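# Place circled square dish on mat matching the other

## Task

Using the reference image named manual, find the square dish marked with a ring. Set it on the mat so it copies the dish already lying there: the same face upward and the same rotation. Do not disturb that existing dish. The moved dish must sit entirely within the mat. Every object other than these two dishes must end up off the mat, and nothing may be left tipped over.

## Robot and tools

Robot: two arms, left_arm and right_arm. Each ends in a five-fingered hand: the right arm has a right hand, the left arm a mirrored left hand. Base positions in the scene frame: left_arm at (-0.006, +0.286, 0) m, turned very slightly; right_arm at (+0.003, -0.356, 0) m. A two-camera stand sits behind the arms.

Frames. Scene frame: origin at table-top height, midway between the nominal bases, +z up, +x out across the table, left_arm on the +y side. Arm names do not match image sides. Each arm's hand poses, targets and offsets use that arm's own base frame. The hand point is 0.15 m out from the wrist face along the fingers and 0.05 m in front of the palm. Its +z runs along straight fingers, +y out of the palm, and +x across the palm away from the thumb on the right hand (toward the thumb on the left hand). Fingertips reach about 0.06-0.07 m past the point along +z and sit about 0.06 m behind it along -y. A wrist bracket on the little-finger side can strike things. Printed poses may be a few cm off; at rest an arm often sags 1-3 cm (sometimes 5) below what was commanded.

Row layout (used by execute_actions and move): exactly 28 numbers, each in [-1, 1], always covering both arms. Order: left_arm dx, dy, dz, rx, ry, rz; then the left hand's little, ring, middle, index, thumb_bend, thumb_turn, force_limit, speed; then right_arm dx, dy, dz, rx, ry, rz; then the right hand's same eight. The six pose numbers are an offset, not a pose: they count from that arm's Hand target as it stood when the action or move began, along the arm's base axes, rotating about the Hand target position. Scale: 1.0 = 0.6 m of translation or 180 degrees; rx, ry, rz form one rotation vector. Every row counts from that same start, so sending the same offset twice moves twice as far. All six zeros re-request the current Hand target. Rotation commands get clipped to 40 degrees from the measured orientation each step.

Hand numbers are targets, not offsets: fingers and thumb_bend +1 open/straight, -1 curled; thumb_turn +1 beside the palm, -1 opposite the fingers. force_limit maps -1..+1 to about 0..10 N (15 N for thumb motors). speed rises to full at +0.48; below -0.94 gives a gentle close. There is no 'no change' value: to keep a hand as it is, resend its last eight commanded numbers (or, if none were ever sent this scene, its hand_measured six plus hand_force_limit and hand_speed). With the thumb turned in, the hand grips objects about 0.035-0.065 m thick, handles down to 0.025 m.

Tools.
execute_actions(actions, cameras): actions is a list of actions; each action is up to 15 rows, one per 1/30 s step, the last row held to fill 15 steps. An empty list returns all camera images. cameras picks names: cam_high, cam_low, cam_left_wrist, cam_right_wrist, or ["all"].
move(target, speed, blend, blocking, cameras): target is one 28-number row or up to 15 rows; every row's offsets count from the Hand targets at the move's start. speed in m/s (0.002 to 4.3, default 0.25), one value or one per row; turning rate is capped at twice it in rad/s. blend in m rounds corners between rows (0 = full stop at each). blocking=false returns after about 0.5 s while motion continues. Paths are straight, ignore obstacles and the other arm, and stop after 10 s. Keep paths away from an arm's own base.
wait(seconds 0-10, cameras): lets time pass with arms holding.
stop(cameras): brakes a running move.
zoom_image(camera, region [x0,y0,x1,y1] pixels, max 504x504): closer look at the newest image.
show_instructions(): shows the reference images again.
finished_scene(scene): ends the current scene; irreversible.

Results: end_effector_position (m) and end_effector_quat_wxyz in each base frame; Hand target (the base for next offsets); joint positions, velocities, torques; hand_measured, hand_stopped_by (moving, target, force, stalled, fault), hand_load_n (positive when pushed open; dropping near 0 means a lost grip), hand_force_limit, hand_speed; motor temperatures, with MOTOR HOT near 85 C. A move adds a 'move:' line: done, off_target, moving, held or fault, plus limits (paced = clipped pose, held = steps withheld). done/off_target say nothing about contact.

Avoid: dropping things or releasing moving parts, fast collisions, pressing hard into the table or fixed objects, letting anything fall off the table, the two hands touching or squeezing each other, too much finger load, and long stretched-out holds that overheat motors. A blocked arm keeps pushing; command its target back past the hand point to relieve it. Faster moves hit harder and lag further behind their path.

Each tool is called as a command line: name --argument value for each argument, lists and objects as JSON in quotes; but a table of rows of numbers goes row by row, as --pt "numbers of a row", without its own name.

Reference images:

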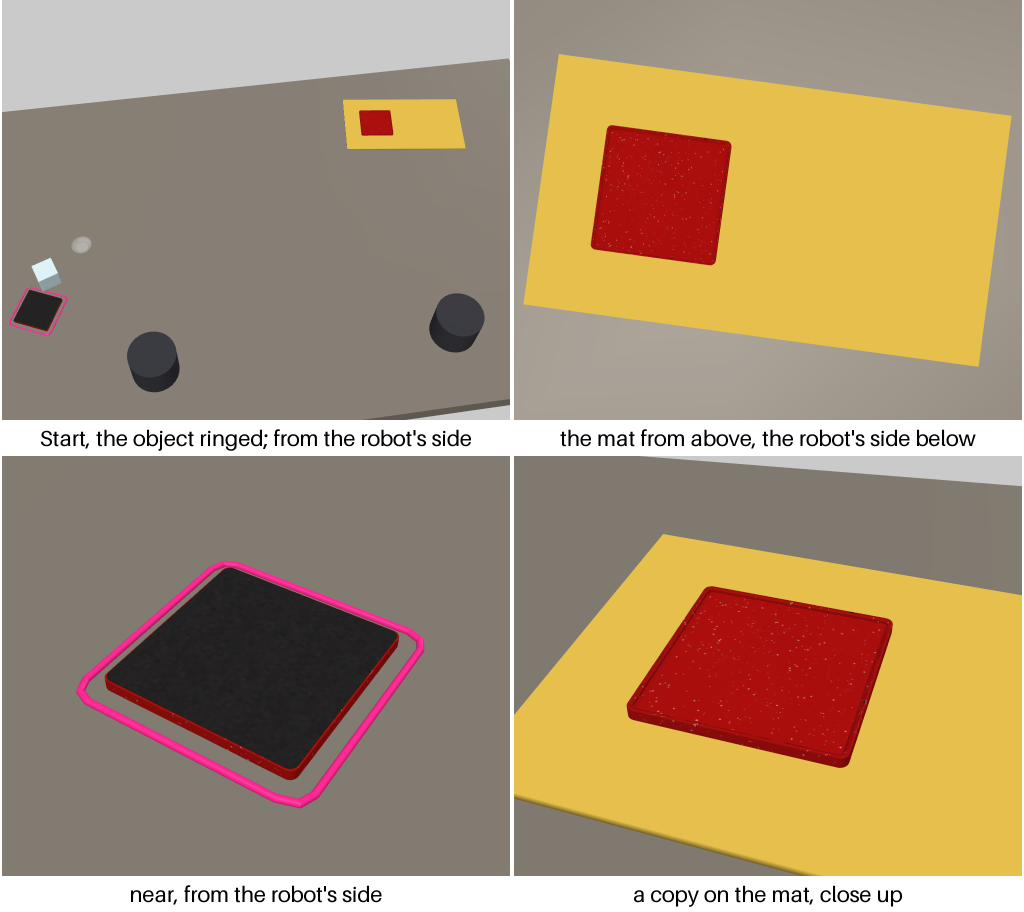

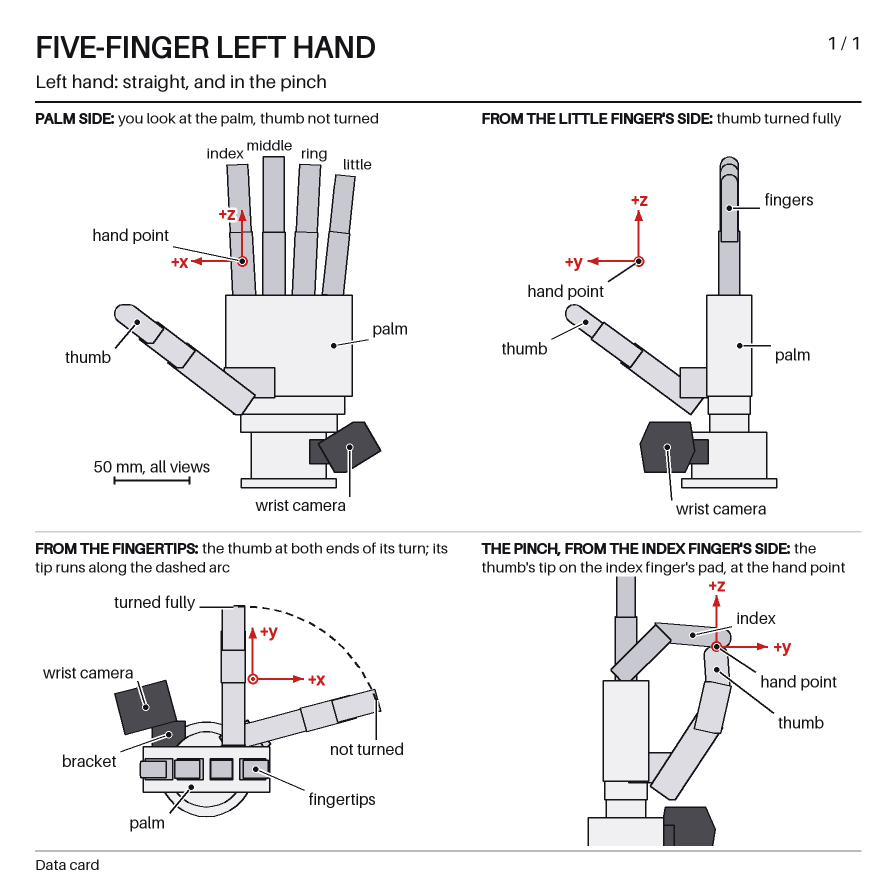

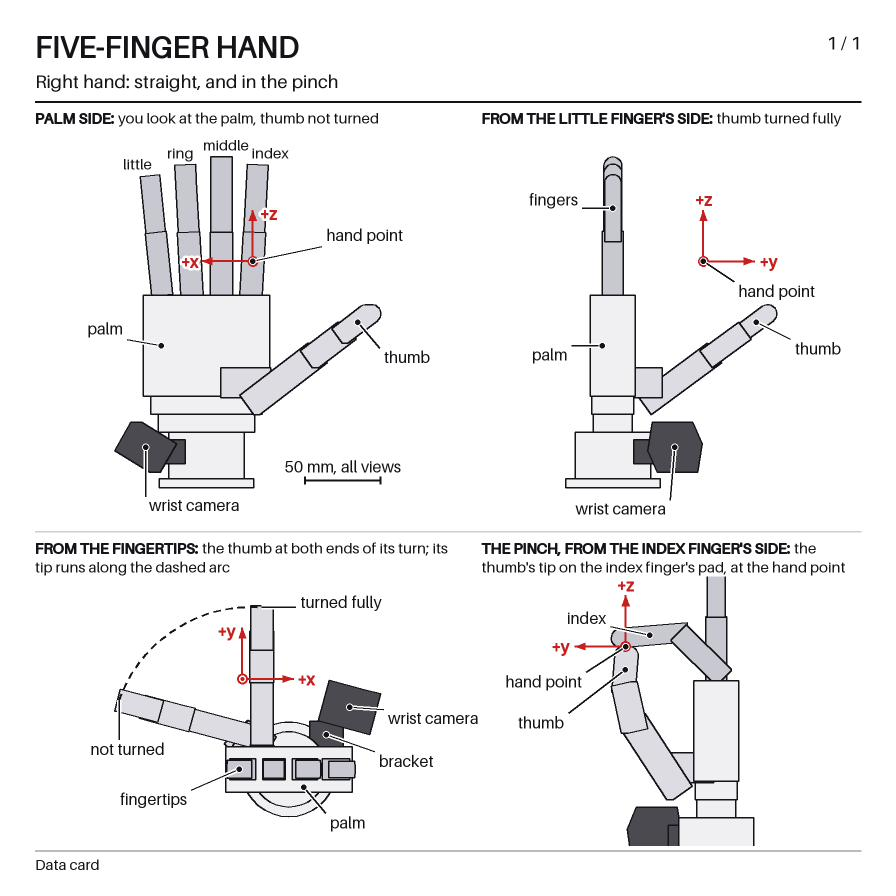

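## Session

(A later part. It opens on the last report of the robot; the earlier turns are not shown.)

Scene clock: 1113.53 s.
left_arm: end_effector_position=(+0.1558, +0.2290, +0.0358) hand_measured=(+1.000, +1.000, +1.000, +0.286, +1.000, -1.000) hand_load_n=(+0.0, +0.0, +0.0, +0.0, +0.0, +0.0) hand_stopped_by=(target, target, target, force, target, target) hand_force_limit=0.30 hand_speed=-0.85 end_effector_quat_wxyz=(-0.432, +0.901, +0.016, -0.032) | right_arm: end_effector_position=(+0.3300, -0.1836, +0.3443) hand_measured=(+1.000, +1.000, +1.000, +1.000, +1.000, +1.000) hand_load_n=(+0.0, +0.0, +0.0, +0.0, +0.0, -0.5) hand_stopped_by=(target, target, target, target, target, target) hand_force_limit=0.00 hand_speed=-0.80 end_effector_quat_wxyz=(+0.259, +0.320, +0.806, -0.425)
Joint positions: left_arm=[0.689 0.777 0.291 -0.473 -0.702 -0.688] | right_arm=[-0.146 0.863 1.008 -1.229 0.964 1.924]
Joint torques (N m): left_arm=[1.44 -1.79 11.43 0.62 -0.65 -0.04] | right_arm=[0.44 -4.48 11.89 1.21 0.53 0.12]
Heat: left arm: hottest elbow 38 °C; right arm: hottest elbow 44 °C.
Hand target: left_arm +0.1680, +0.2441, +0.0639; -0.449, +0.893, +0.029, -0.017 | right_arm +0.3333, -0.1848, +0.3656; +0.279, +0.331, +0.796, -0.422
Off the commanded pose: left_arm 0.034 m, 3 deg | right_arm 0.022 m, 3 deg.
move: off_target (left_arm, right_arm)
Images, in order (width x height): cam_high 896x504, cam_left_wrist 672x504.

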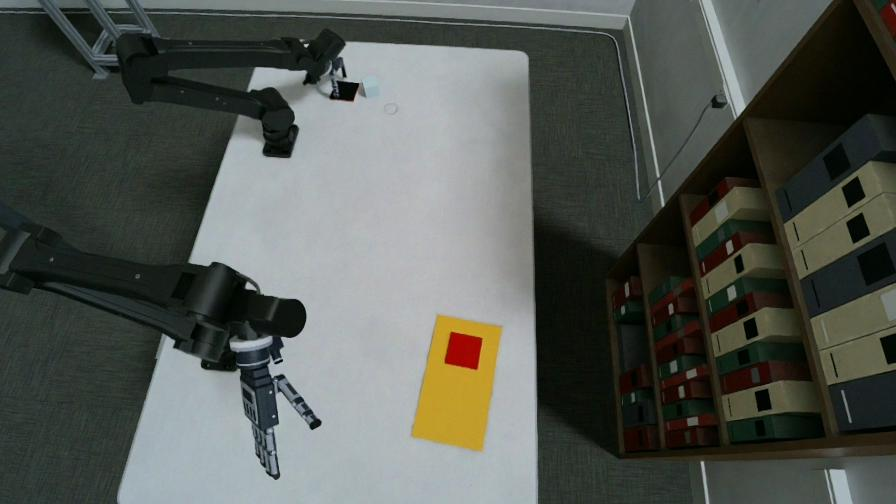

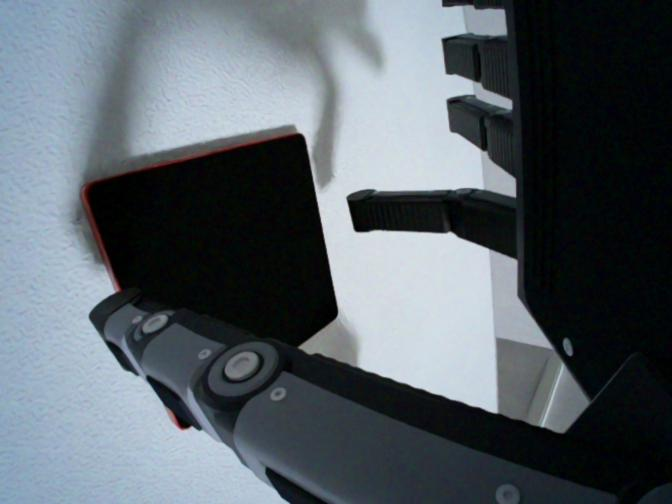

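move --pt "0.0 0.0 0.08 0 0 0 1 1 1 1 1 -1 0.2 0.2 0 0 0 0 0 0 1 1 1 1 1 1 0 -0.8" --pt "0.018 -0.22 0.17 -0.3525 0.0014 -0.0423 1 1 1 1 1 -1 0.2 0.2 0 0 0 0 0 0 1 1 1 1 1 1 0 -0.8" --pt "0.018 -0.22 0.07 -0.3525 0.0014 -0.0423 1 1 1 1 1 -1 0.2 0.2 0 0 0 0 0 0 1 1 1 1 1 1 0 -0.8" --speed 0.3 --blend '[0.03,0,0]' --cameras '["cam_high","cam_left_wrist"]'

zoom_image --camera "cam_high" --region '[290, 30, 390, 110]'

Scene clock: 1247.50 s.
left_arm: end_effector_position=(+0.1772, +0.1073, +0.1036) hand_measured=(+1.000, +1.000, +1.000, +1.000, +1.000, -1.000) hand_load_n=(+0.0, -0.5, +0.0, +0.0, -0.5, +0.0) hand_stopped_by=(target, target, target, target, target, target) hand_force_limit=0.20 hand_speed=0.20 end_effector_quat_wxyz=(+0.090, +0.995, -0.041, -0.012) | right_arm: end_effector_position=(+0.3300, -0.1836, +0.3443) hand_measured=(+1.000, +1.000, +1.000, +1.000, +1.000, +1.000) hand_load_n=(+0.0, +0.0, -0.5, +0.0, +0.0, +0.0) hand_stopped_by=(target, target, target, target, target, target) hand_force_limit=0.00 hand_speed=-0.80 end_effector_quat_wxyz=(+0.259, +0.320, +0.806, -0.425)
Joint positions: left_arm=[0.915 1.112 0.728 -1.349 0.085 -0.567] | right_arm=[-0.146 0.863 1.008 -1.229 0.964 1.924]
Joint torques (N m): left_arm=[1.61 -4.31 7.04 0.23 0.03 0.01] | right_arm=[0.5 -4.48 11.88 1.22 0.54 0.13]
Heat: left arm: hottest elbow 42 °C; right arm: hottest elbow 44 °C.
Hand target: left_arm +0.1788, +0.1121, +0.1059; +0.087, +0.995, -0.042, -0.003 | right_arm +0.3333, -0.1848, +0.3656; +0.279, +0.331, +0.796, -0.422
Off the commanded pose: left_arm 0.005 m, 1 deg | right_arm 0.022 m, 3 deg.
move: off_target (right_arm); blend cut to 0.0242 m at target 1
Images, in order (width x height): cam_high 896x504, cam_left_wrist 672x504.

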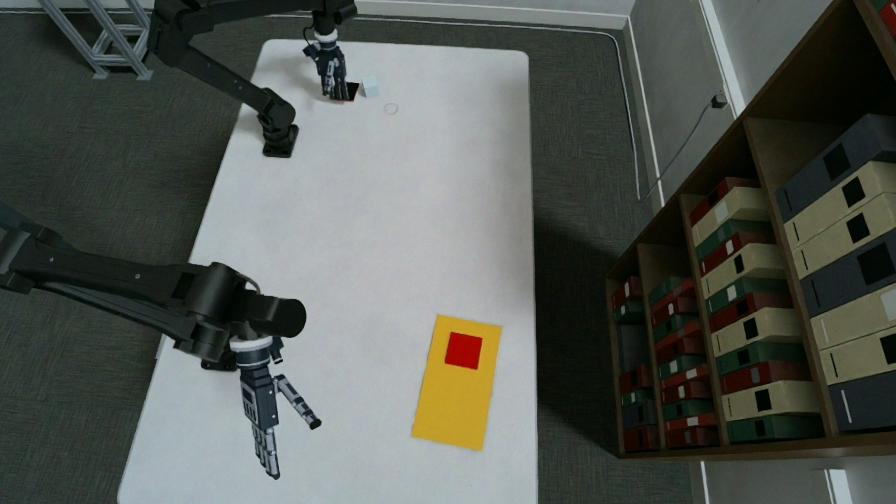

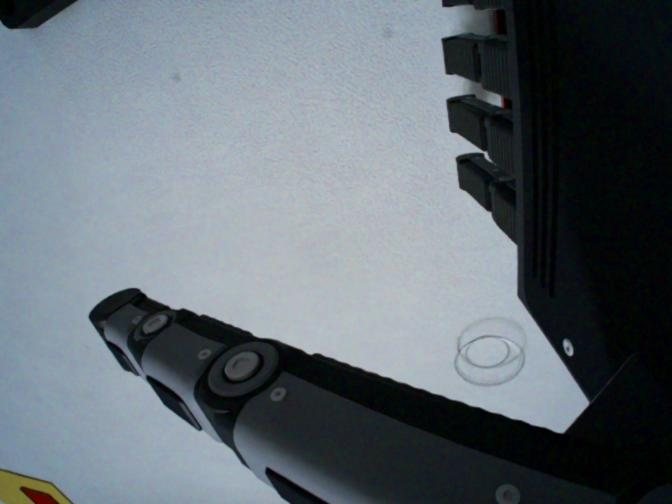

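Scaled by 5.040 from the camera's 896x504 image, which has a finer 1280x720 frame.

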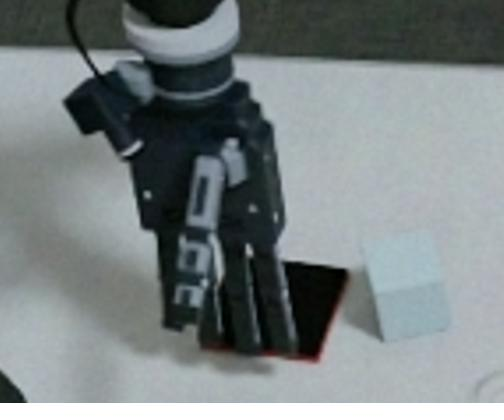

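move --pt "0.0 0.0 -0.042 0 0 0 1 1 1 1 1 -1 0.2 0.2 0 0 0 0 0 0 1 1 1 1 1 1 0 -0.8" --pt "0.0 0.1 -0.042 0 0 0 1 1 1 1 1 -1 0.2 0.2 0 0 0 0 0 0 1 1 1 1 1 1 0 -0.8" --speed '[0.12,0.08]' --cameras '["cam_high","cam_left_wrist"]'

zoom_image --camera "cam_high" --region '[290, 30, 390, 110]'

Scene clock: 1270.93 s.
left_arm: end_effector_position=(+0.1733, +0.1325, +0.0806) hand_measured=(+1.000, +1.000, +0.998, +1.000, +1.000, -1.000) hand_load_n=(+0.0, -1.0, -12.0, +0.0, +0.0, +0.0) hand_stopped_by=(target, target, target, target, target, target) hand_force_limit=0.20 hand_speed=0.20 end_effector_quat_wxyz=(+0.134, +0.990, -0.051, -0.005) | right_arm: end_effector_position=(+0.3300, -0.1836, +0.3443) hand_measured=(+1.000, +1.000, +1.000, +1.000, +1.000, +1.000) hand_load_n=(+0.0, +0.0, +0.0, +0.0, +0.0, -0.5) hand_stopped_by=(target, target, target, target, target, target) hand_force_limit=0.00 hand_speed=-0.80 end_effector_quat_wxyz=(+0.259, +0.320, +0.806, -0.425)
Joint positions: left_arm=[1.013 1.27 0.753 -1.295 0.12 -0.441] | right_arm=[-0.146 0.863 1.008 -1.229 0.964 1.924]
Joint torques (N m): left_arm=[2.84 -4.37 10.18 1.52 -1.63 -0.05] | right_arm=[0.5 -4.48 11.88 1.18 0.54 0.12]
Heat: left arm: hottest elbow 39 °C; right arm: hottest elbow 44 °C.
Hand target: left_arm +0.1788, +0.1721, +0.0807; +0.087, +0.995, -0.042, -0.003 | right_arm +0.3333, -0.1848, +0.3656; +0.279, +0.331, +0.796, -0.422
Off the commanded pose: left_arm 0.040 m, 6 deg | right_arm 0.022 m, 3 deg.
move: off_target (left_arm, right_arm)
Images, in order (width x height): cam_high 896x504, cam_left_wrist 672x504.

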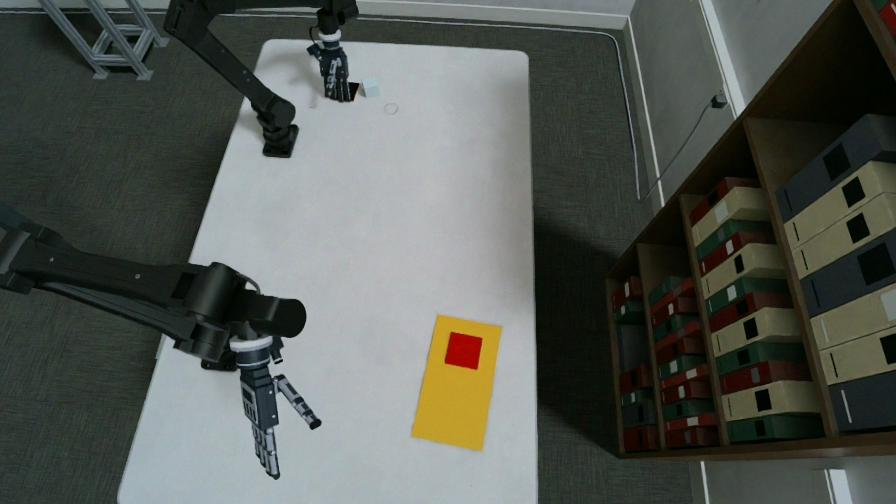

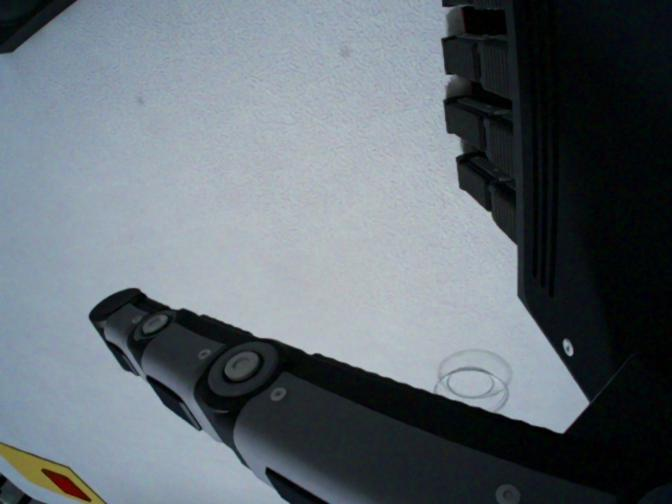

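Scaled by 5.040 from the camera's 896x504 image, which has a finer 1280x720 frame.

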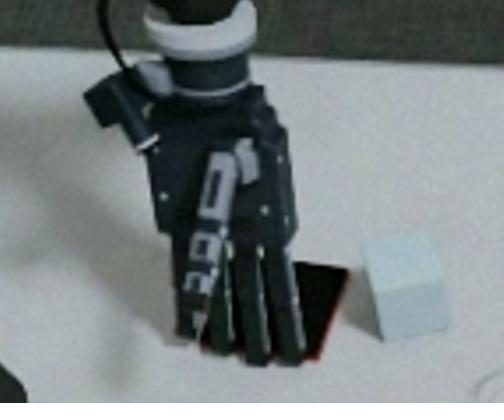

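move --target '[0.0,-0.08,0.03,0,0,0,1,1,1,1,1,-1,0.2,0.2,0,0,0,0,0,0,1,1,1,1,1,1,0,-0.8]' --speed 0.1 --cameras '["cam_high"]'

zoom_image --camera "cam_high" --region '[310, 60, 380, 115]'

Scene clock: 1285.87 s.
left_arm: end_effector_position=(+0.1754, +0.1280, +0.0931) hand_measured=(+1.000, +1.000, +1.000, +1.000, +1.000, -1.000) hand_load_n=(+0.0, +0.0, +0.0, +0.0, +0.0, +0.0) hand_stopped_by=(target, target, target, target, target, target) hand_force_limit=0.20 hand_speed=0.20 end_effector_quat_wxyz=(+0.087, +0.995, -0.042, -0.006) | right_arm: end_effector_position=(+0.3300, -0.1836, +0.3443) hand_measured=(+1.000, +1.000, +1.000, +1.000, +1.000, +1.000) hand_load_n=(+0.0, +0.0, +0.0, +0.0, +0.0, +0.0) hand_stopped_by=(target, target, target, target, target, target) hand_force_limit=0.00 hand_speed=-0.80 end_effector_quat_wxyz=(+0.259, +0.320, +0.806, -0.425)
Joint positions: left_arm=[0.97 1.164 0.738 -1.298 0.082 -0.51] | right_arm=[-0.146 0.863 1.008 -1.229 0.964 1.924]
Joint torques (N m): left_arm=[0.26 -6.07 6.75 -0.77 -0.01 -0.18] | right_arm=[0.32 -4.48 11.88 1.2 0.54 0.13]
Heat: left arm: hottest elbow 38 °C; right arm: hottest elbow 44 °C.
Hand target: left_arm +0.1788, +0.1241, +0.0987; +0.087, +0.995, -0.042, -0.003 | right_arm +0.3333, -0.1848, +0.3656; +0.279, +0.331, +0.796, -0.422
Off the commanded pose: left_arm 0.008 m, 0 deg | right_arm 0.022 m, 3 deg.
move: off_target (right_arm)
Images, in order (width x height): cam_high 896x504.

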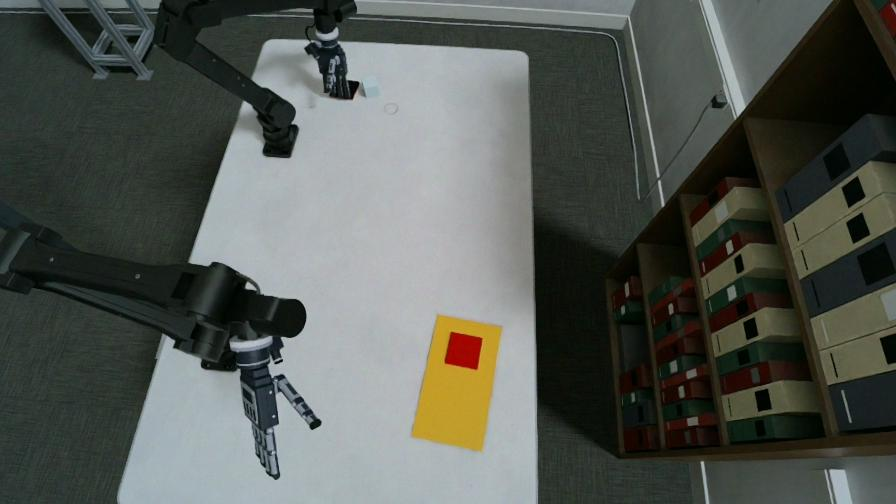

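Scaled by 7.200 from the camera's 896x504 image, which has a finer 1280x720 frame.

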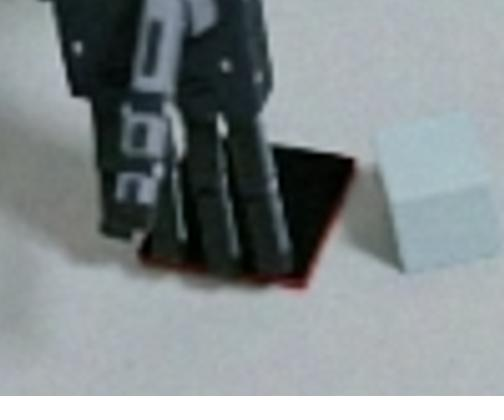

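move --pt "-0.017 0.1 0.08 0.3525 -0.0014 0.0423 1 1 1 0.7 1 -1 0.2 0.2 0 0 0 0 0 0 1 1 1 1 1 1 0 -0.8" --pt "-0.017 0.1625 -0.04 0.3525 -0.0014 0.0423 1 1 1 0.7 1 -1 0.2 0.2 0 0 0 0 0 0 1 1 1 1 1 1 0 -0.8" --pt "-0.017 0.1625 -0.129 0.3525 -0.0014 0.0423 1 1 1 0.7 1 -1 0.2 0.2 0 0 0 0 0 0 1 1 1 1 1 1 0 -0.8" --speed '[0.3,0.25,0.12]' --blend '[0.02,0.01,0]' --cameras '["cam_left_wrist"]'

execute_actions --actions '[]' --cameras '["cam_high"]'

zoom_image --camera "cam_high" --region '[310, 50, 380, 105]'

Scene clock: 1517.67 s.
left_arm: end_effector_position=(+0.1669, +0.2152, +0.0170) hand_measured=(+1.000, +1.000, +1.000, +0.700, +1.000, -1.000) hand_load_n=(+0.0, +0.0, +0.0, +0.0, +0.0, +0.0) hand_stopped_by=(target, target, target, target, target, target) hand_force_limit=0.20 hand_speed=0.20 end_effector_quat_wxyz=(-0.443, +0.896, +0.024, -0.020) | right_arm: end_effector_position=(+0.3300, -0.1836, +0.3443) hand_measured=(+1.000, +1.000, +1.000, +1.000, +1.000, +1.000) hand_load_n=(+0.0, +0.0, +0.0, +0.0, +0.0, +0.0) hand_stopped_by=(target, target, target, target, target, target) hand_force_limit=0.00 hand_speed=-0.80 end_effector_quat_wxyz=(+0.259, +0.320, +0.806, -0.425)
Joint positions: left_arm=[0.583 0.827 0.245 -0.419 -0.767 -0.806] | right_arm=[-0.146 0.863 1.008 -1.229 0.964 1.924]
Joint torques (N m): left_arm=[1.73 -0.67 7.13 1.84 -0.53 0.03] | right_arm=[0.32 -4.48 11.9 1.22 0.53 0.12]
Motor temperatures (°C): left_arm=[24 28 33 22 23 25] | right_arm=[23 24 45 22 26 26]
Heat: left arm: hottest elbow 33 °C; right arm: hottest elbow 45 °C.
Hand target: left_arm +0.1686, +0.2216, +0.0213; -0.449, +0.893, +0.029, -0.017 | right_arm +0.3333, -0.1848, +0.3656; +0.279, +0.331, +0.796, -0.422
Off the commanded pose: left_arm 0.008 m, 1 deg | right_arm 0.022 m, 3 deg.
move: off_target (right_arm)
Images, in order (width x height): cam_left_wrist 672x504.

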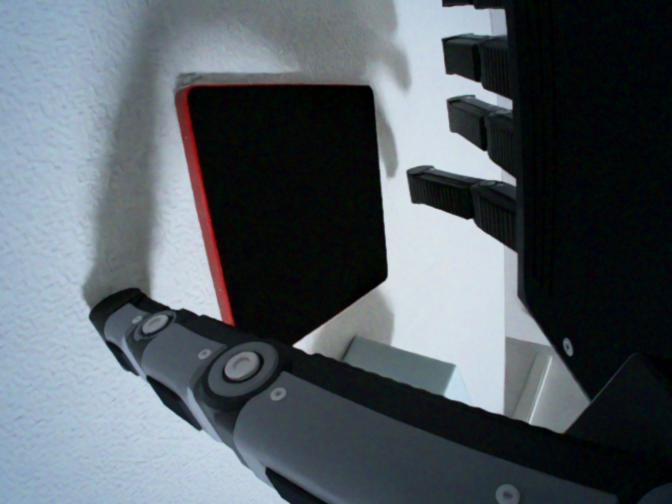

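Scene clock: 1517.67 s.
left_arm: end_effector_position=(+0.1669, +0.2152, +0.0170) hand_measured=(+1.000, +1.000, +1.000, +0.700, +1.000, -1.000) hand_load_n=(+0.0, +0.0, +0.0, +0.0, +0.0, +0.0) hand_stopped_by=(target, target, target, target, target, target) hand_force_limit=0.20 hand_speed=0.20 end_effector_quat_wxyz=(-0.443, +0.896, +0.024, -0.020) | right_arm: end_effector_position=(+0.3300, -0.1836, +0.3443) hand_measured=(+1.000, +1.000, +1.000, +1.000, +1.000, +1.000) hand_load_n=(+0.0, +0.0, +0.0, +0.0, +0.0, +0.0) hand_stopped_by=(target, target, target, target, target, target) hand_force_limit=0.00 hand_speed=-0.80 end_effector_quat_wxyz=(+0.259, +0.320, +0.806, -0.425)
Joint positions: left_arm=[0.583 0.827 0.245 -0.419 -0.767 -0.806] | right_arm=[-0.146 0.863 1.008 -1.229 0.964 1.924]
Joint velocities: within noise
Joint torques (N m): left_arm=[1.73 -0.67 7.13 1.84 -0.53 0.03] | right_arm=[0.32 -4.48 11.9 1.22 0.53 0.12]
Motor temperatures (°C): left_arm=[24 28 33 22 23 25] | right_arm=[23 24 45 22 26 26]
Heat: left arm: hottest elbow 33 °C; right arm: hottest elbow 45 °C.
Hand target: left_arm +0.1686, +0.2216, +0.0213; -0.449, +0.893, +0.029, -0.017 | right_arm +0.3333, -0.1848, +0.3656; +0.279, +0.331, +0.796, -0.422
Off the commanded pose: left_arm 0.008 m, 1 deg | right_arm 0.022 m, 3 deg.
Images, in order (width x height): cam_high 896x504.

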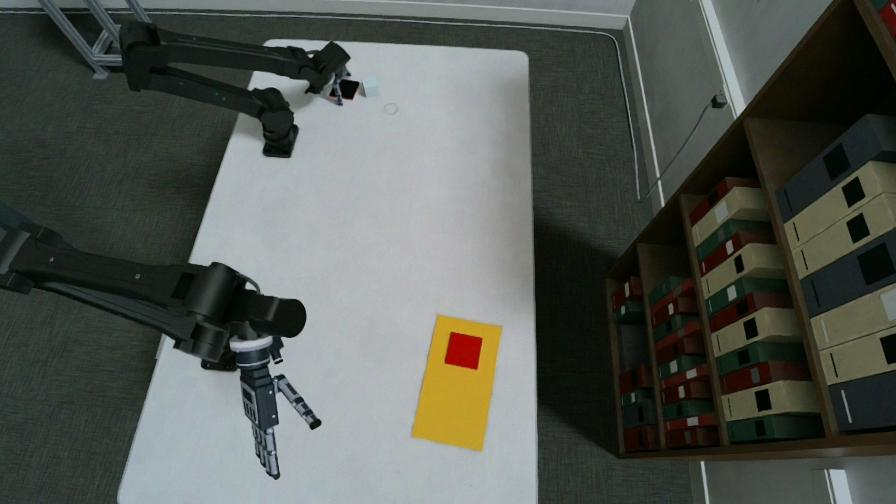

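Scaled by 7.200 from the camera's 896x504 image, which has a finer 1280x720 frame.

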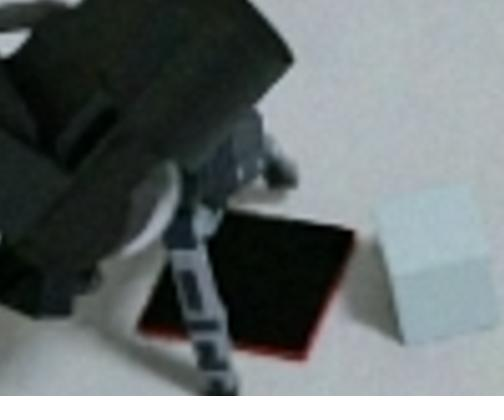

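move --pt "0.0 0.03 -0.003 0 0 -0.028 1 1 1 0.7 1 -1 0.2 0.2 0 0 0 0 0 0 1 1 1 1 1 1 0 -0.8" --pt "0.0 0.03 -0.003 0 0 -0.028 1 1 1 0.05 1 -1 0.1 -0.85 0 0 0 0 0 0 1 1 1 1 1 1 0 -0.8" --speed 0.08 --cameras '["cam_left_wrist"]'

Scene clock: 1536.40 s.
left_arm: end_effector_position=(+0.1701, +0.2336, +0.0168) hand_measured=(+1.000, +1.000, +1.000, +0.286, +1.000, -1.000) hand_load_n=(+0.0, +0.0, +0.0, +5.5, +1.0, +0.0) hand_stopped_by=(target, target, target, force, target, target) hand_force_limit=0.10 hand_speed=-0.85 end_effector_quat_wxyz=(-0.443, +0.896, -0.012, +0.005) | right_arm: end_effector_position=(+0.3300, -0.1836, +0.3443) hand_measured=(+1.000, +1.000, +1.000, +1.000, +1.000, +1.000) hand_load_n=(+0.0, +0.0, +0.0, +0.0, +0.0, +0.0) hand_stopped_by=(target, target, target, target, target, target) hand_force_limit=0.00 hand_speed=-0.80 end_effector_quat_wxyz=(+0.259, +0.320, +0.806, -0.425)
Joint positions: left_arm=[0.709 0.833 0.225 -0.244 -0.632 -0.591] | right_arm=[-0.146 0.863 1.008 -1.229 0.964 1.924]
Joint torques (N m): left_arm=[1.73 -0.73 6.98 1.95 -0.49 0.06] | right_arm=[0.38 -4.48 11.88 1.22 0.54 0.12]
Heat: left arm: hottest elbow 34 °C; right arm: hottest elbow 45 °C.
Hand target: left_arm +0.1686, +0.2396, +0.0195; -0.450, +0.893, -0.011, +0.002 | right_arm +0.3333, -0.1848, +0.3656; +0.279, +0.331, +0.796, -0.422
Off the commanded pose: left_arm 0.007 m, 1 deg | right_arm 0.022 m, 3 deg.
move: off_target (right_arm)
Images, in order (width x height): cam_left_wrist 672x504.

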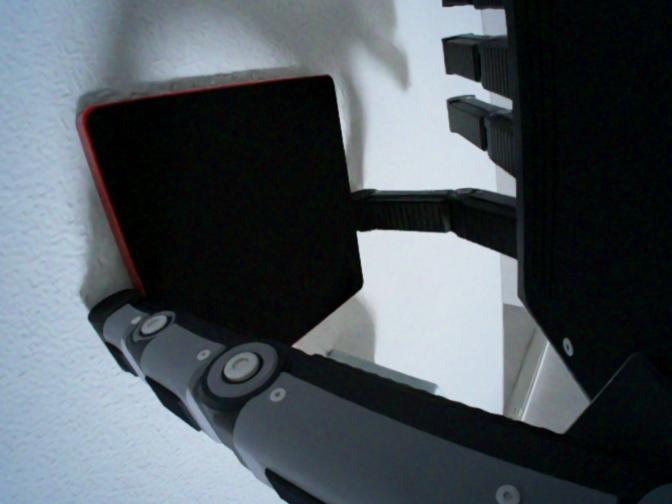

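move --target '[0.0,0.2,-0.002,0,0,0,1,1,1,0.05,1,-1,0.1,-0.85,0,0,0,0,0,0,1,1,1,1,1,1,0,-0.8]' --speed 0.08 --cameras '["cam_left_wrist"]'

execute_actions --actions '[]' --cameras '["cam_high"]'

zoom_image --camera "cam_high" --region '[290, 20, 390, 100]'

Scene clock: 1551.57 s.
left_arm: end_effector_position=(+0.1730, +0.3393, +0.0148) hand_measured=(+1.000, +1.000, +1.000, +0.286, +1.000, -1.000) hand_load_n=(+0.0, +0.0, +0.0, +3.5, +2.5, +0.5) hand_stopped_by=(target, target, target, force, target, target) hand_force_limit=0.10 hand_speed=-0.85 end_effector_quat_wxyz=(-0.440, +0.898, -0.014, +0.014) | right_arm: end_effector_position=(+0.3300, -0.1836, +0.3443) hand_measured=(+1.000, +1.000, +1.000, +1.000, +1.000, +1.000) hand_load_n=(+0.0, +0.0, +0.0, +0.0, +0.0, +0.0) hand_stopped_by=(target, target, target, target, target, target) hand_force_limit=0.00 hand_speed=-0.80 end_effector_quat_wxyz=(+0.259, +0.320, +0.806, -0.425)
Joint positions: left_arm=[1.028 1.189 0.376 0.092 -0.385 -0.336] | right_arm=[-0.146 0.863 1.008 -1.229 0.964 1.924]
Joint torques (N m): left_arm=[2.78 -1.73 8.53 2.37 -0.54 0.14] | right_arm=[0.5 -4.42 11.88 1.22 0.53 0.12]
Heat: left arm: hottest elbow 34 °C; right arm: hottest elbow 45 °C.
Hand target: left_arm +0.1686, +0.3596, +0.0183; -0.450, +0.893, -0.011, +0.002 | right_arm +0.3333, -0.1848, +0.3656; +0.279, +0.331, +0.796, -0.422
Off the commanded pose: left_arm 0.021 m, 2 deg | right_arm 0.022 m, 3 deg.
move: off_target (left_arm, right_arm)
Images, in order (width x height): cam_left_wrist 672x504.

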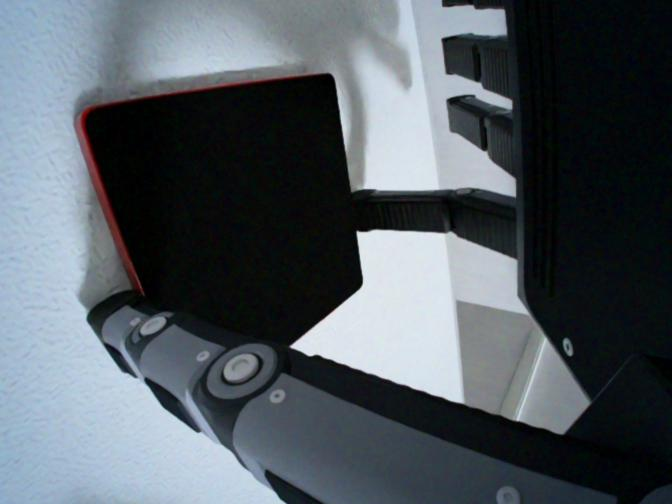

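Scene clock: 1551.57 s.
left_arm: end_effector_position=(+0.1730, +0.3393, +0.0148) hand_measured=(+1.000, +1.000, +1.000, +0.286, +1.000, -1.000) hand_load_n=(+0.0, +0.0, +0.0, +3.5, +2.5, +0.5) hand_stopped_by=(target, target, target, force, target, target) hand_force_limit=0.10 hand_speed=-0.85 end_effector_quat_wxyz=(-0.440, +0.898, -0.014, +0.014) | right_arm: end_effector_position=(+0.3300, -0.1836, +0.3443) hand_measured=(+1.000, +1.000, +1.000, +1.000, +1.000, +1.000) hand_load_n=(+0.0, +0.0, +0.0, +0.0, +0.0, +0.0) hand_stopped_by=(target, target, target, target, target, target) hand_force_limit=0.00 hand_speed=-0.80 end_effector_quat_wxyz=(+0.259, +0.320, +0.806, -0.425)
Joint positions: left_arm=[1.028 1.189 0.376 0.092 -0.385 -0.336] | right_arm=[-0.146 0.863 1.008 -1.229 0.964 1.924]
Joint velocities: within noise
Joint torques (N m): left_arm=[2.78 -1.73 8.53 2.37 -0.54 0.14] | right_arm=[0.5 -4.42 11.88 1.22 0.53 0.12]
Motor temperatures (°C): left_arm=[24 28 34 23 23 25] | right_arm=[23 24 45 22 26 26]
Heat: left arm: hottest elbow 34 °C; right arm: hottest elbow 45 °C.
Hand target: left_arm +0.1686, +0.3596, +0.0183; -0.450, +0.893, -0.011, +0.002 | right_arm +0.3333, -0.1848, +0.3656; +0.279, +0.331, +0.796, -0.422
Off the commanded pose: left_arm 0.021 m, 2 deg | right_arm 0.022 m, 3 deg.
Images, in order (width x height): cam_high 896x504.

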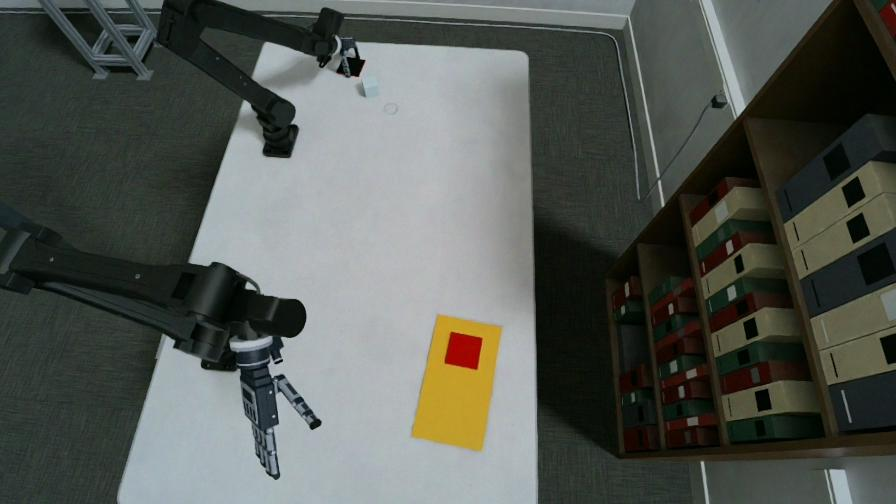

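Scaled by 5.040 from the camera's 896x504 image, which has a finer 1280x720 frame.

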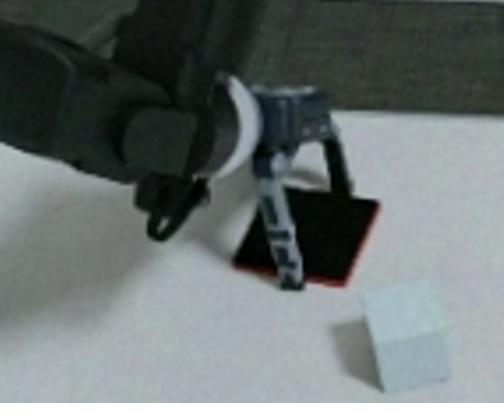

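move --target '[0.0,0.15,0.001,0,0,0,1,1,1,0.05,1,-1,0.1,-0.85,0,0,0,0,0,0,1,1,1,1,1,1,0,-0.8]' --speed 0.08 --cameras '["cam_high","cam_left_wrist"]'

zoom_image --camera "cam_high" --region '[310, 10, 390, 80]'

Scene clock: 1566.30 s.
left_arm: end_effector_position=(+0.1746, +0.4260, +0.0149) hand_measured=(+1.000, +1.000, +1.000, +0.286, +1.000, -1.000) hand_load_n=(+0.0, +0.0, +0.0, +4.5, +2.0, +0.5) hand_stopped_by=(target, target, target, force, target, target) hand_force_limit=0.10 hand_speed=-0.85 end_effector_quat_wxyz=(-0.439, +0.899, -0.013, +0.013) | right_arm: end_effector_position=(+0.3300, -0.1836, +0.3443) hand_measured=(+1.000, +1.000, +1.000, +1.000, +1.000, +1.000) hand_load_n=(+0.0, +0.0, +0.0, +0.0, +0.0, +0.0) hand_stopped_by=(target, target, target, target, target, target) hand_force_limit=0.00 hand_speed=-0.80 end_effector_quat_wxyz=(+0.259, +0.320, +0.806, -0.425)
Joint positions: left_arm=[1.156 1.416 0.569 0.15 -0.29 -0.251] | right_arm=[-0.146 0.863 1.008 -1.229 0.964 1.924]
Joint torques (N m): left_arm=[2.49 -5.07 9.16 2.15 -0.43 0.13] | right_arm=[0.5 -4.37 11.89 1.21 0.53 0.12]
Heat: left arm: hottest elbow 35 °C; right arm: hottest elbow 45 °C.
Hand target: left_arm +0.1686, +0.4496, +0.0189; -0.450, +0.893, -0.011, +0.002 | right_arm +0.3333, -0.1848, +0.3656; +0.279, +0.331, +0.796, -0.422
Off the commanded pose: left_arm 0.025 m, 2 deg | right_arm 0.022 m, 3 deg.
move: off_target (left_arm, right_arm)
Images, in order (width x height): cam_high 896x504, cam_left_wrist 672x504.

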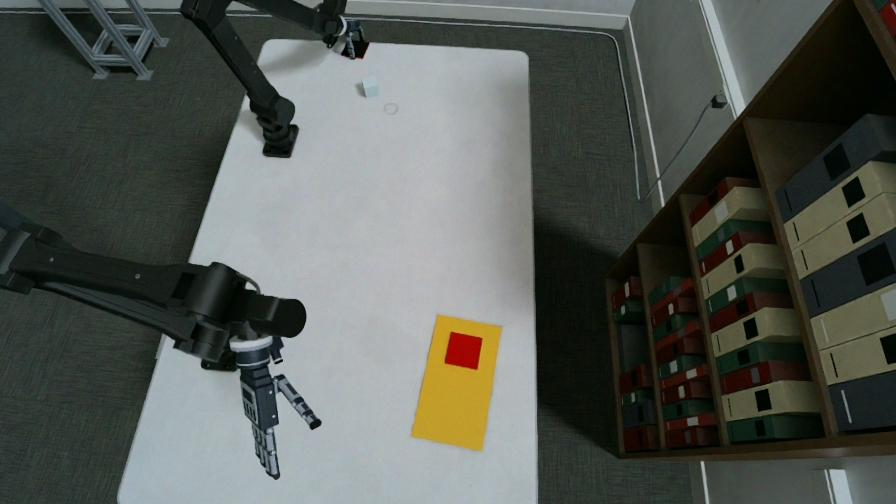

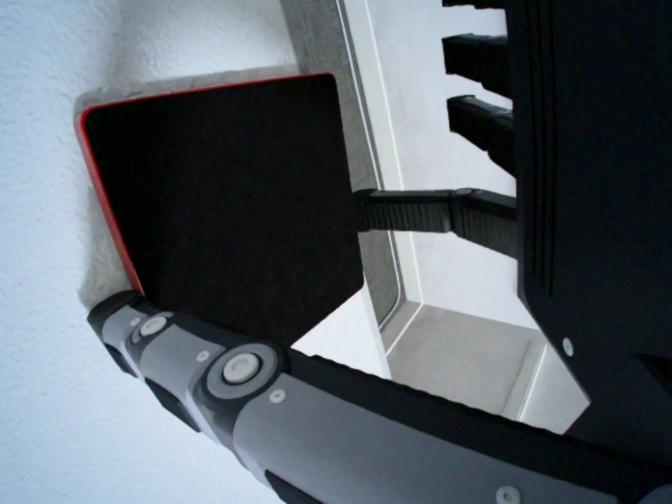

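Scaled by 6.300 from the camera's 896x504 image, which has a finer 1280x720 frame.

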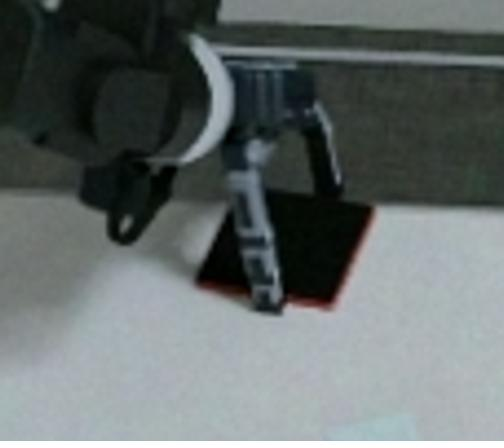

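move --target '[0.0,0.045,0.001,0,0,0.039,1,1,1,0.05,1,-1,0.1,-0.85,0,0,0,0,0,0,1,1,1,1,1,1,0,-0.8]' --speed 0.06 --cameras '["cam_high","cam_left_wrist"]'

zoom_image --camera "cam_high" --region '[320, 20, 380, 70]'

Scene clock: 1584.67 s.
left_arm: end_effector_position=(+0.1696, +0.4548, +0.0148) hand_measured=(+1.000, +1.000, +1.000, +0.286, +1.000, -1.000) hand_load_n=(+0.0, +0.0, -0.5, +4.5, +2.0, -1.5) hand_stopped_by=(target, target, target, force, target, target) hand_force_limit=0.10 hand_speed=-0.85 end_effector_quat_wxyz=(-0.442, +0.897, +0.028, -0.020) | right_arm: end_effector_position=(+0.3300, -0.1836, +0.3443) hand_measured=(+1.000, +1.000, +1.000, +1.000, +1.000, +1.000) hand_load_n=(+0.0, -0.5, +0.0, +0.0, +0.0, +0.0) hand_stopped_by=(target, target, target, target, target, target) hand_force_limit=0.00 hand_speed=-0.80 end_effector_quat_wxyz=(+0.259, +0.320, +0.806, -0.425)
Joint positions: left_arm=[1.156 1.482 0.644 0.121 -0.383 -0.301] | right_arm=[-0.146 0.863 1.008 -1.229 0.964 1.924]
Joint torques (N m): left_arm=[1.55 -6.18 9.54 1.33 -0.87 -0.17] | right_arm=[0.5 -4.54 11.88 1.21 0.53 0.12]
Heat: left arm: hottest elbow 35 °C; right arm: hottest elbow 45 °C.
Hand target: left_arm +0.1686, +0.4766, +0.0195; -0.449, +0.892, +0.044, -0.025 | right_arm +0.3333, -0.1848, +0.3656; +0.279, +0.331, +0.796, -0.422
Off the commanded pose: left_arm 0.022 m, 2 deg | right_arm 0.022 m, 3 deg.
move: off_target (left_arm, right_arm)
Images, in order (width x height): cam_high 896x504, cam_left_wrist 672x504.

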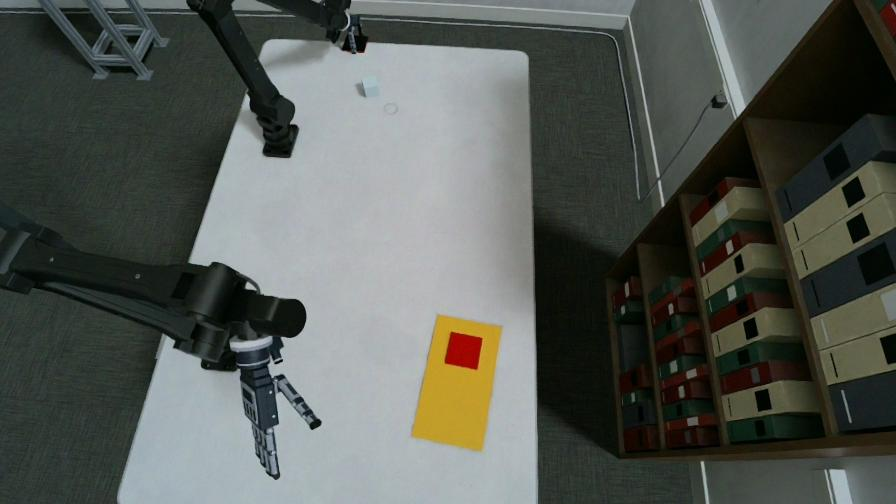

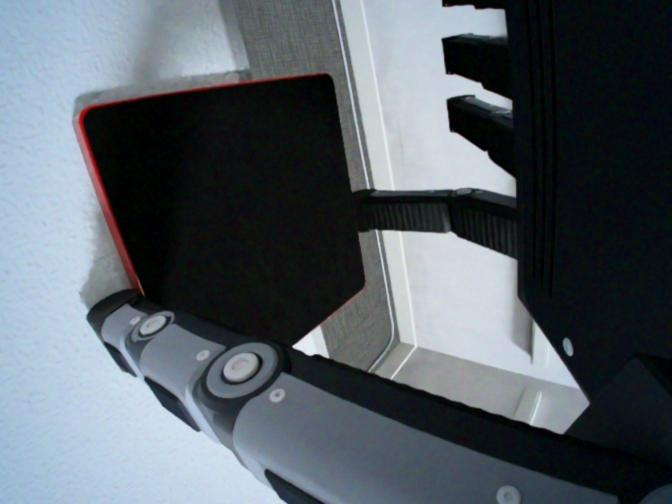

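Scaled by 8.400 from the camera's 896x504 image, which has a finer 1280x720 frame.

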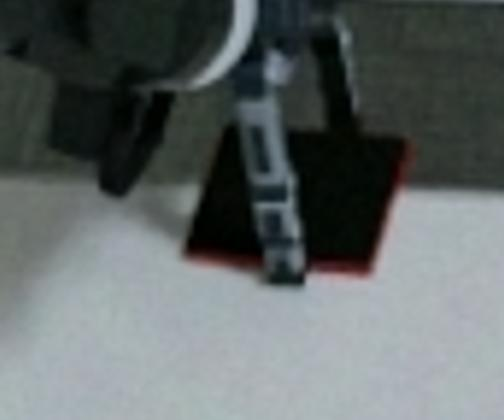

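move --pt "0.0 0.0 0.0 0 0 0 1 1 1 0.75 1 -1 0.2 0.0 0 0 0 0 0 0 1 1 1 1 1 1 0 -0.8" --pt "0.0 0.0 0.16 0 0 0 1 1 1 0.75 1 -1 0.2 0.0 0 0 0 0 0 0 1 1 1 1 1 1 0 -0.8" --pt "-0.006 0.115 0.2 -0.297 -0.013 -0.036 1 1 0 0 1 -1 0.2 0.2 0 0 0 0 0 0 1 1 1 1 1 1 0 -0.8" --pt "-0.006 0.115 0.08 -0.297 -0.013 -0.036 1 1 0 0 1 -1 0.2 0.2 0 0 0 0 0 0 1 1 1 1 1 1 0 -0.8" --speed '[0.1,0.15,0.25,0.15]' --blend '[0,0.01,0,0]' --cameras '["cam_high","cam_left_wrist"]'

zoom_image --camera "cam_high" --region '[310, 0, 400, 70]'

Scene clock: 1706.77 s.
left_arm: end_effector_position=(+0.1701, +0.5353, +0.0601) hand_measured=(+1.000, +1.000, +0.000, +0.000, +1.000, -1.000) hand_load_n=(+0.0, +0.0, +0.0, +0.0, +0.0, +0.0) hand_stopped_by=(target, target, target, target, target, target) hand_force_limit=0.20 hand_speed=0.20 end_effector_quat_wxyz=(+0.018, +1.000, -0.010, -0.005) | right_arm: end_effector_position=(+0.3300, -0.1836, +0.3443) hand_measured=(+1.000, +1.000, +1.000, +1.000, +1.000, +1.000) hand_load_n=(+0.0, +0.0, +0.0, +0.0, +0.0, -0.5) hand_stopped_by=(target, target, target, target, target, target) hand_force_limit=0.00 hand_speed=-0.80 end_effector_quat_wxyz=(+0.259, +0.320, +0.806, -0.425)
Joint positions: left_arm=[1.34 2.049 1.759 -1.318 -0.001 -0.211] | right_arm=[-0.146 0.863 1.008 -1.229 0.964 1.924]
Joint torques (N m): left_arm=[1.55 -19.08 7.62 0.5 -0.09 0.01] | right_arm=[0.38 -4.48 11.89 1.18 0.53 0.13]
Heat: left arm: hottest elbow 38 °C; right arm: hottest elbow 46 °C.
Hand target: left_arm +0.1650, +0.5456, +0.0675; +0.000, +1.000, -0.012, +0.000 | right_arm +0.3333, -0.1848, +0.3656; +0.279, +0.331, +0.796, -0.422
Off the commanded pose: left_arm 0.014 m, 2 deg | right_arm 0.022 m, 3 deg.
move: off_target (left_arm, right_arm); target 3's new numbers were sent with left_arm's hand 0.024 m and 3 deg from that target
Images, in order (width x height): cam_high 896x504, cam_left_wrist 672x504.

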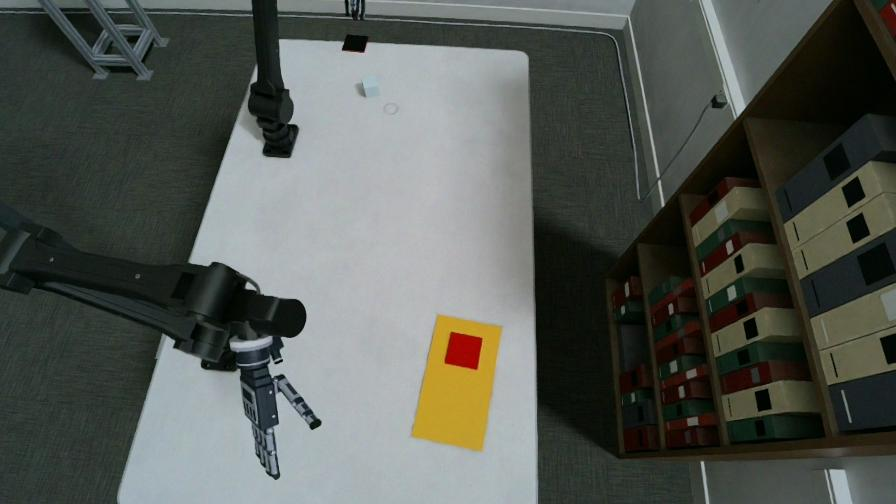

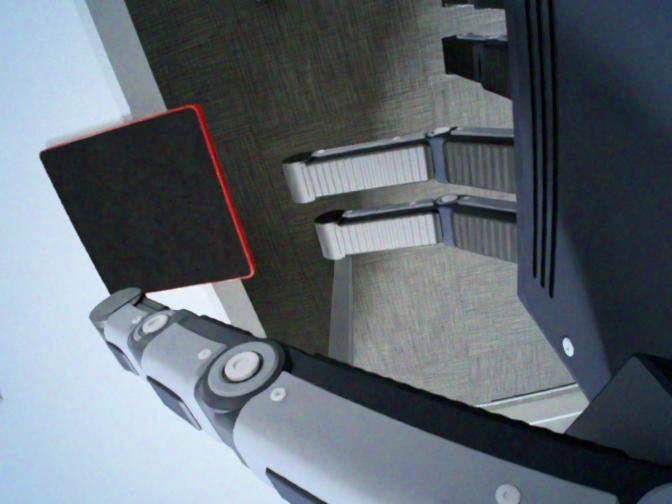

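Scaled by 5.600 from the camera's 896x504 image, which has a finer 1280x720 frame.

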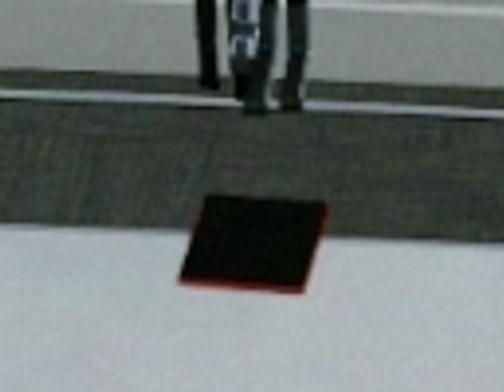

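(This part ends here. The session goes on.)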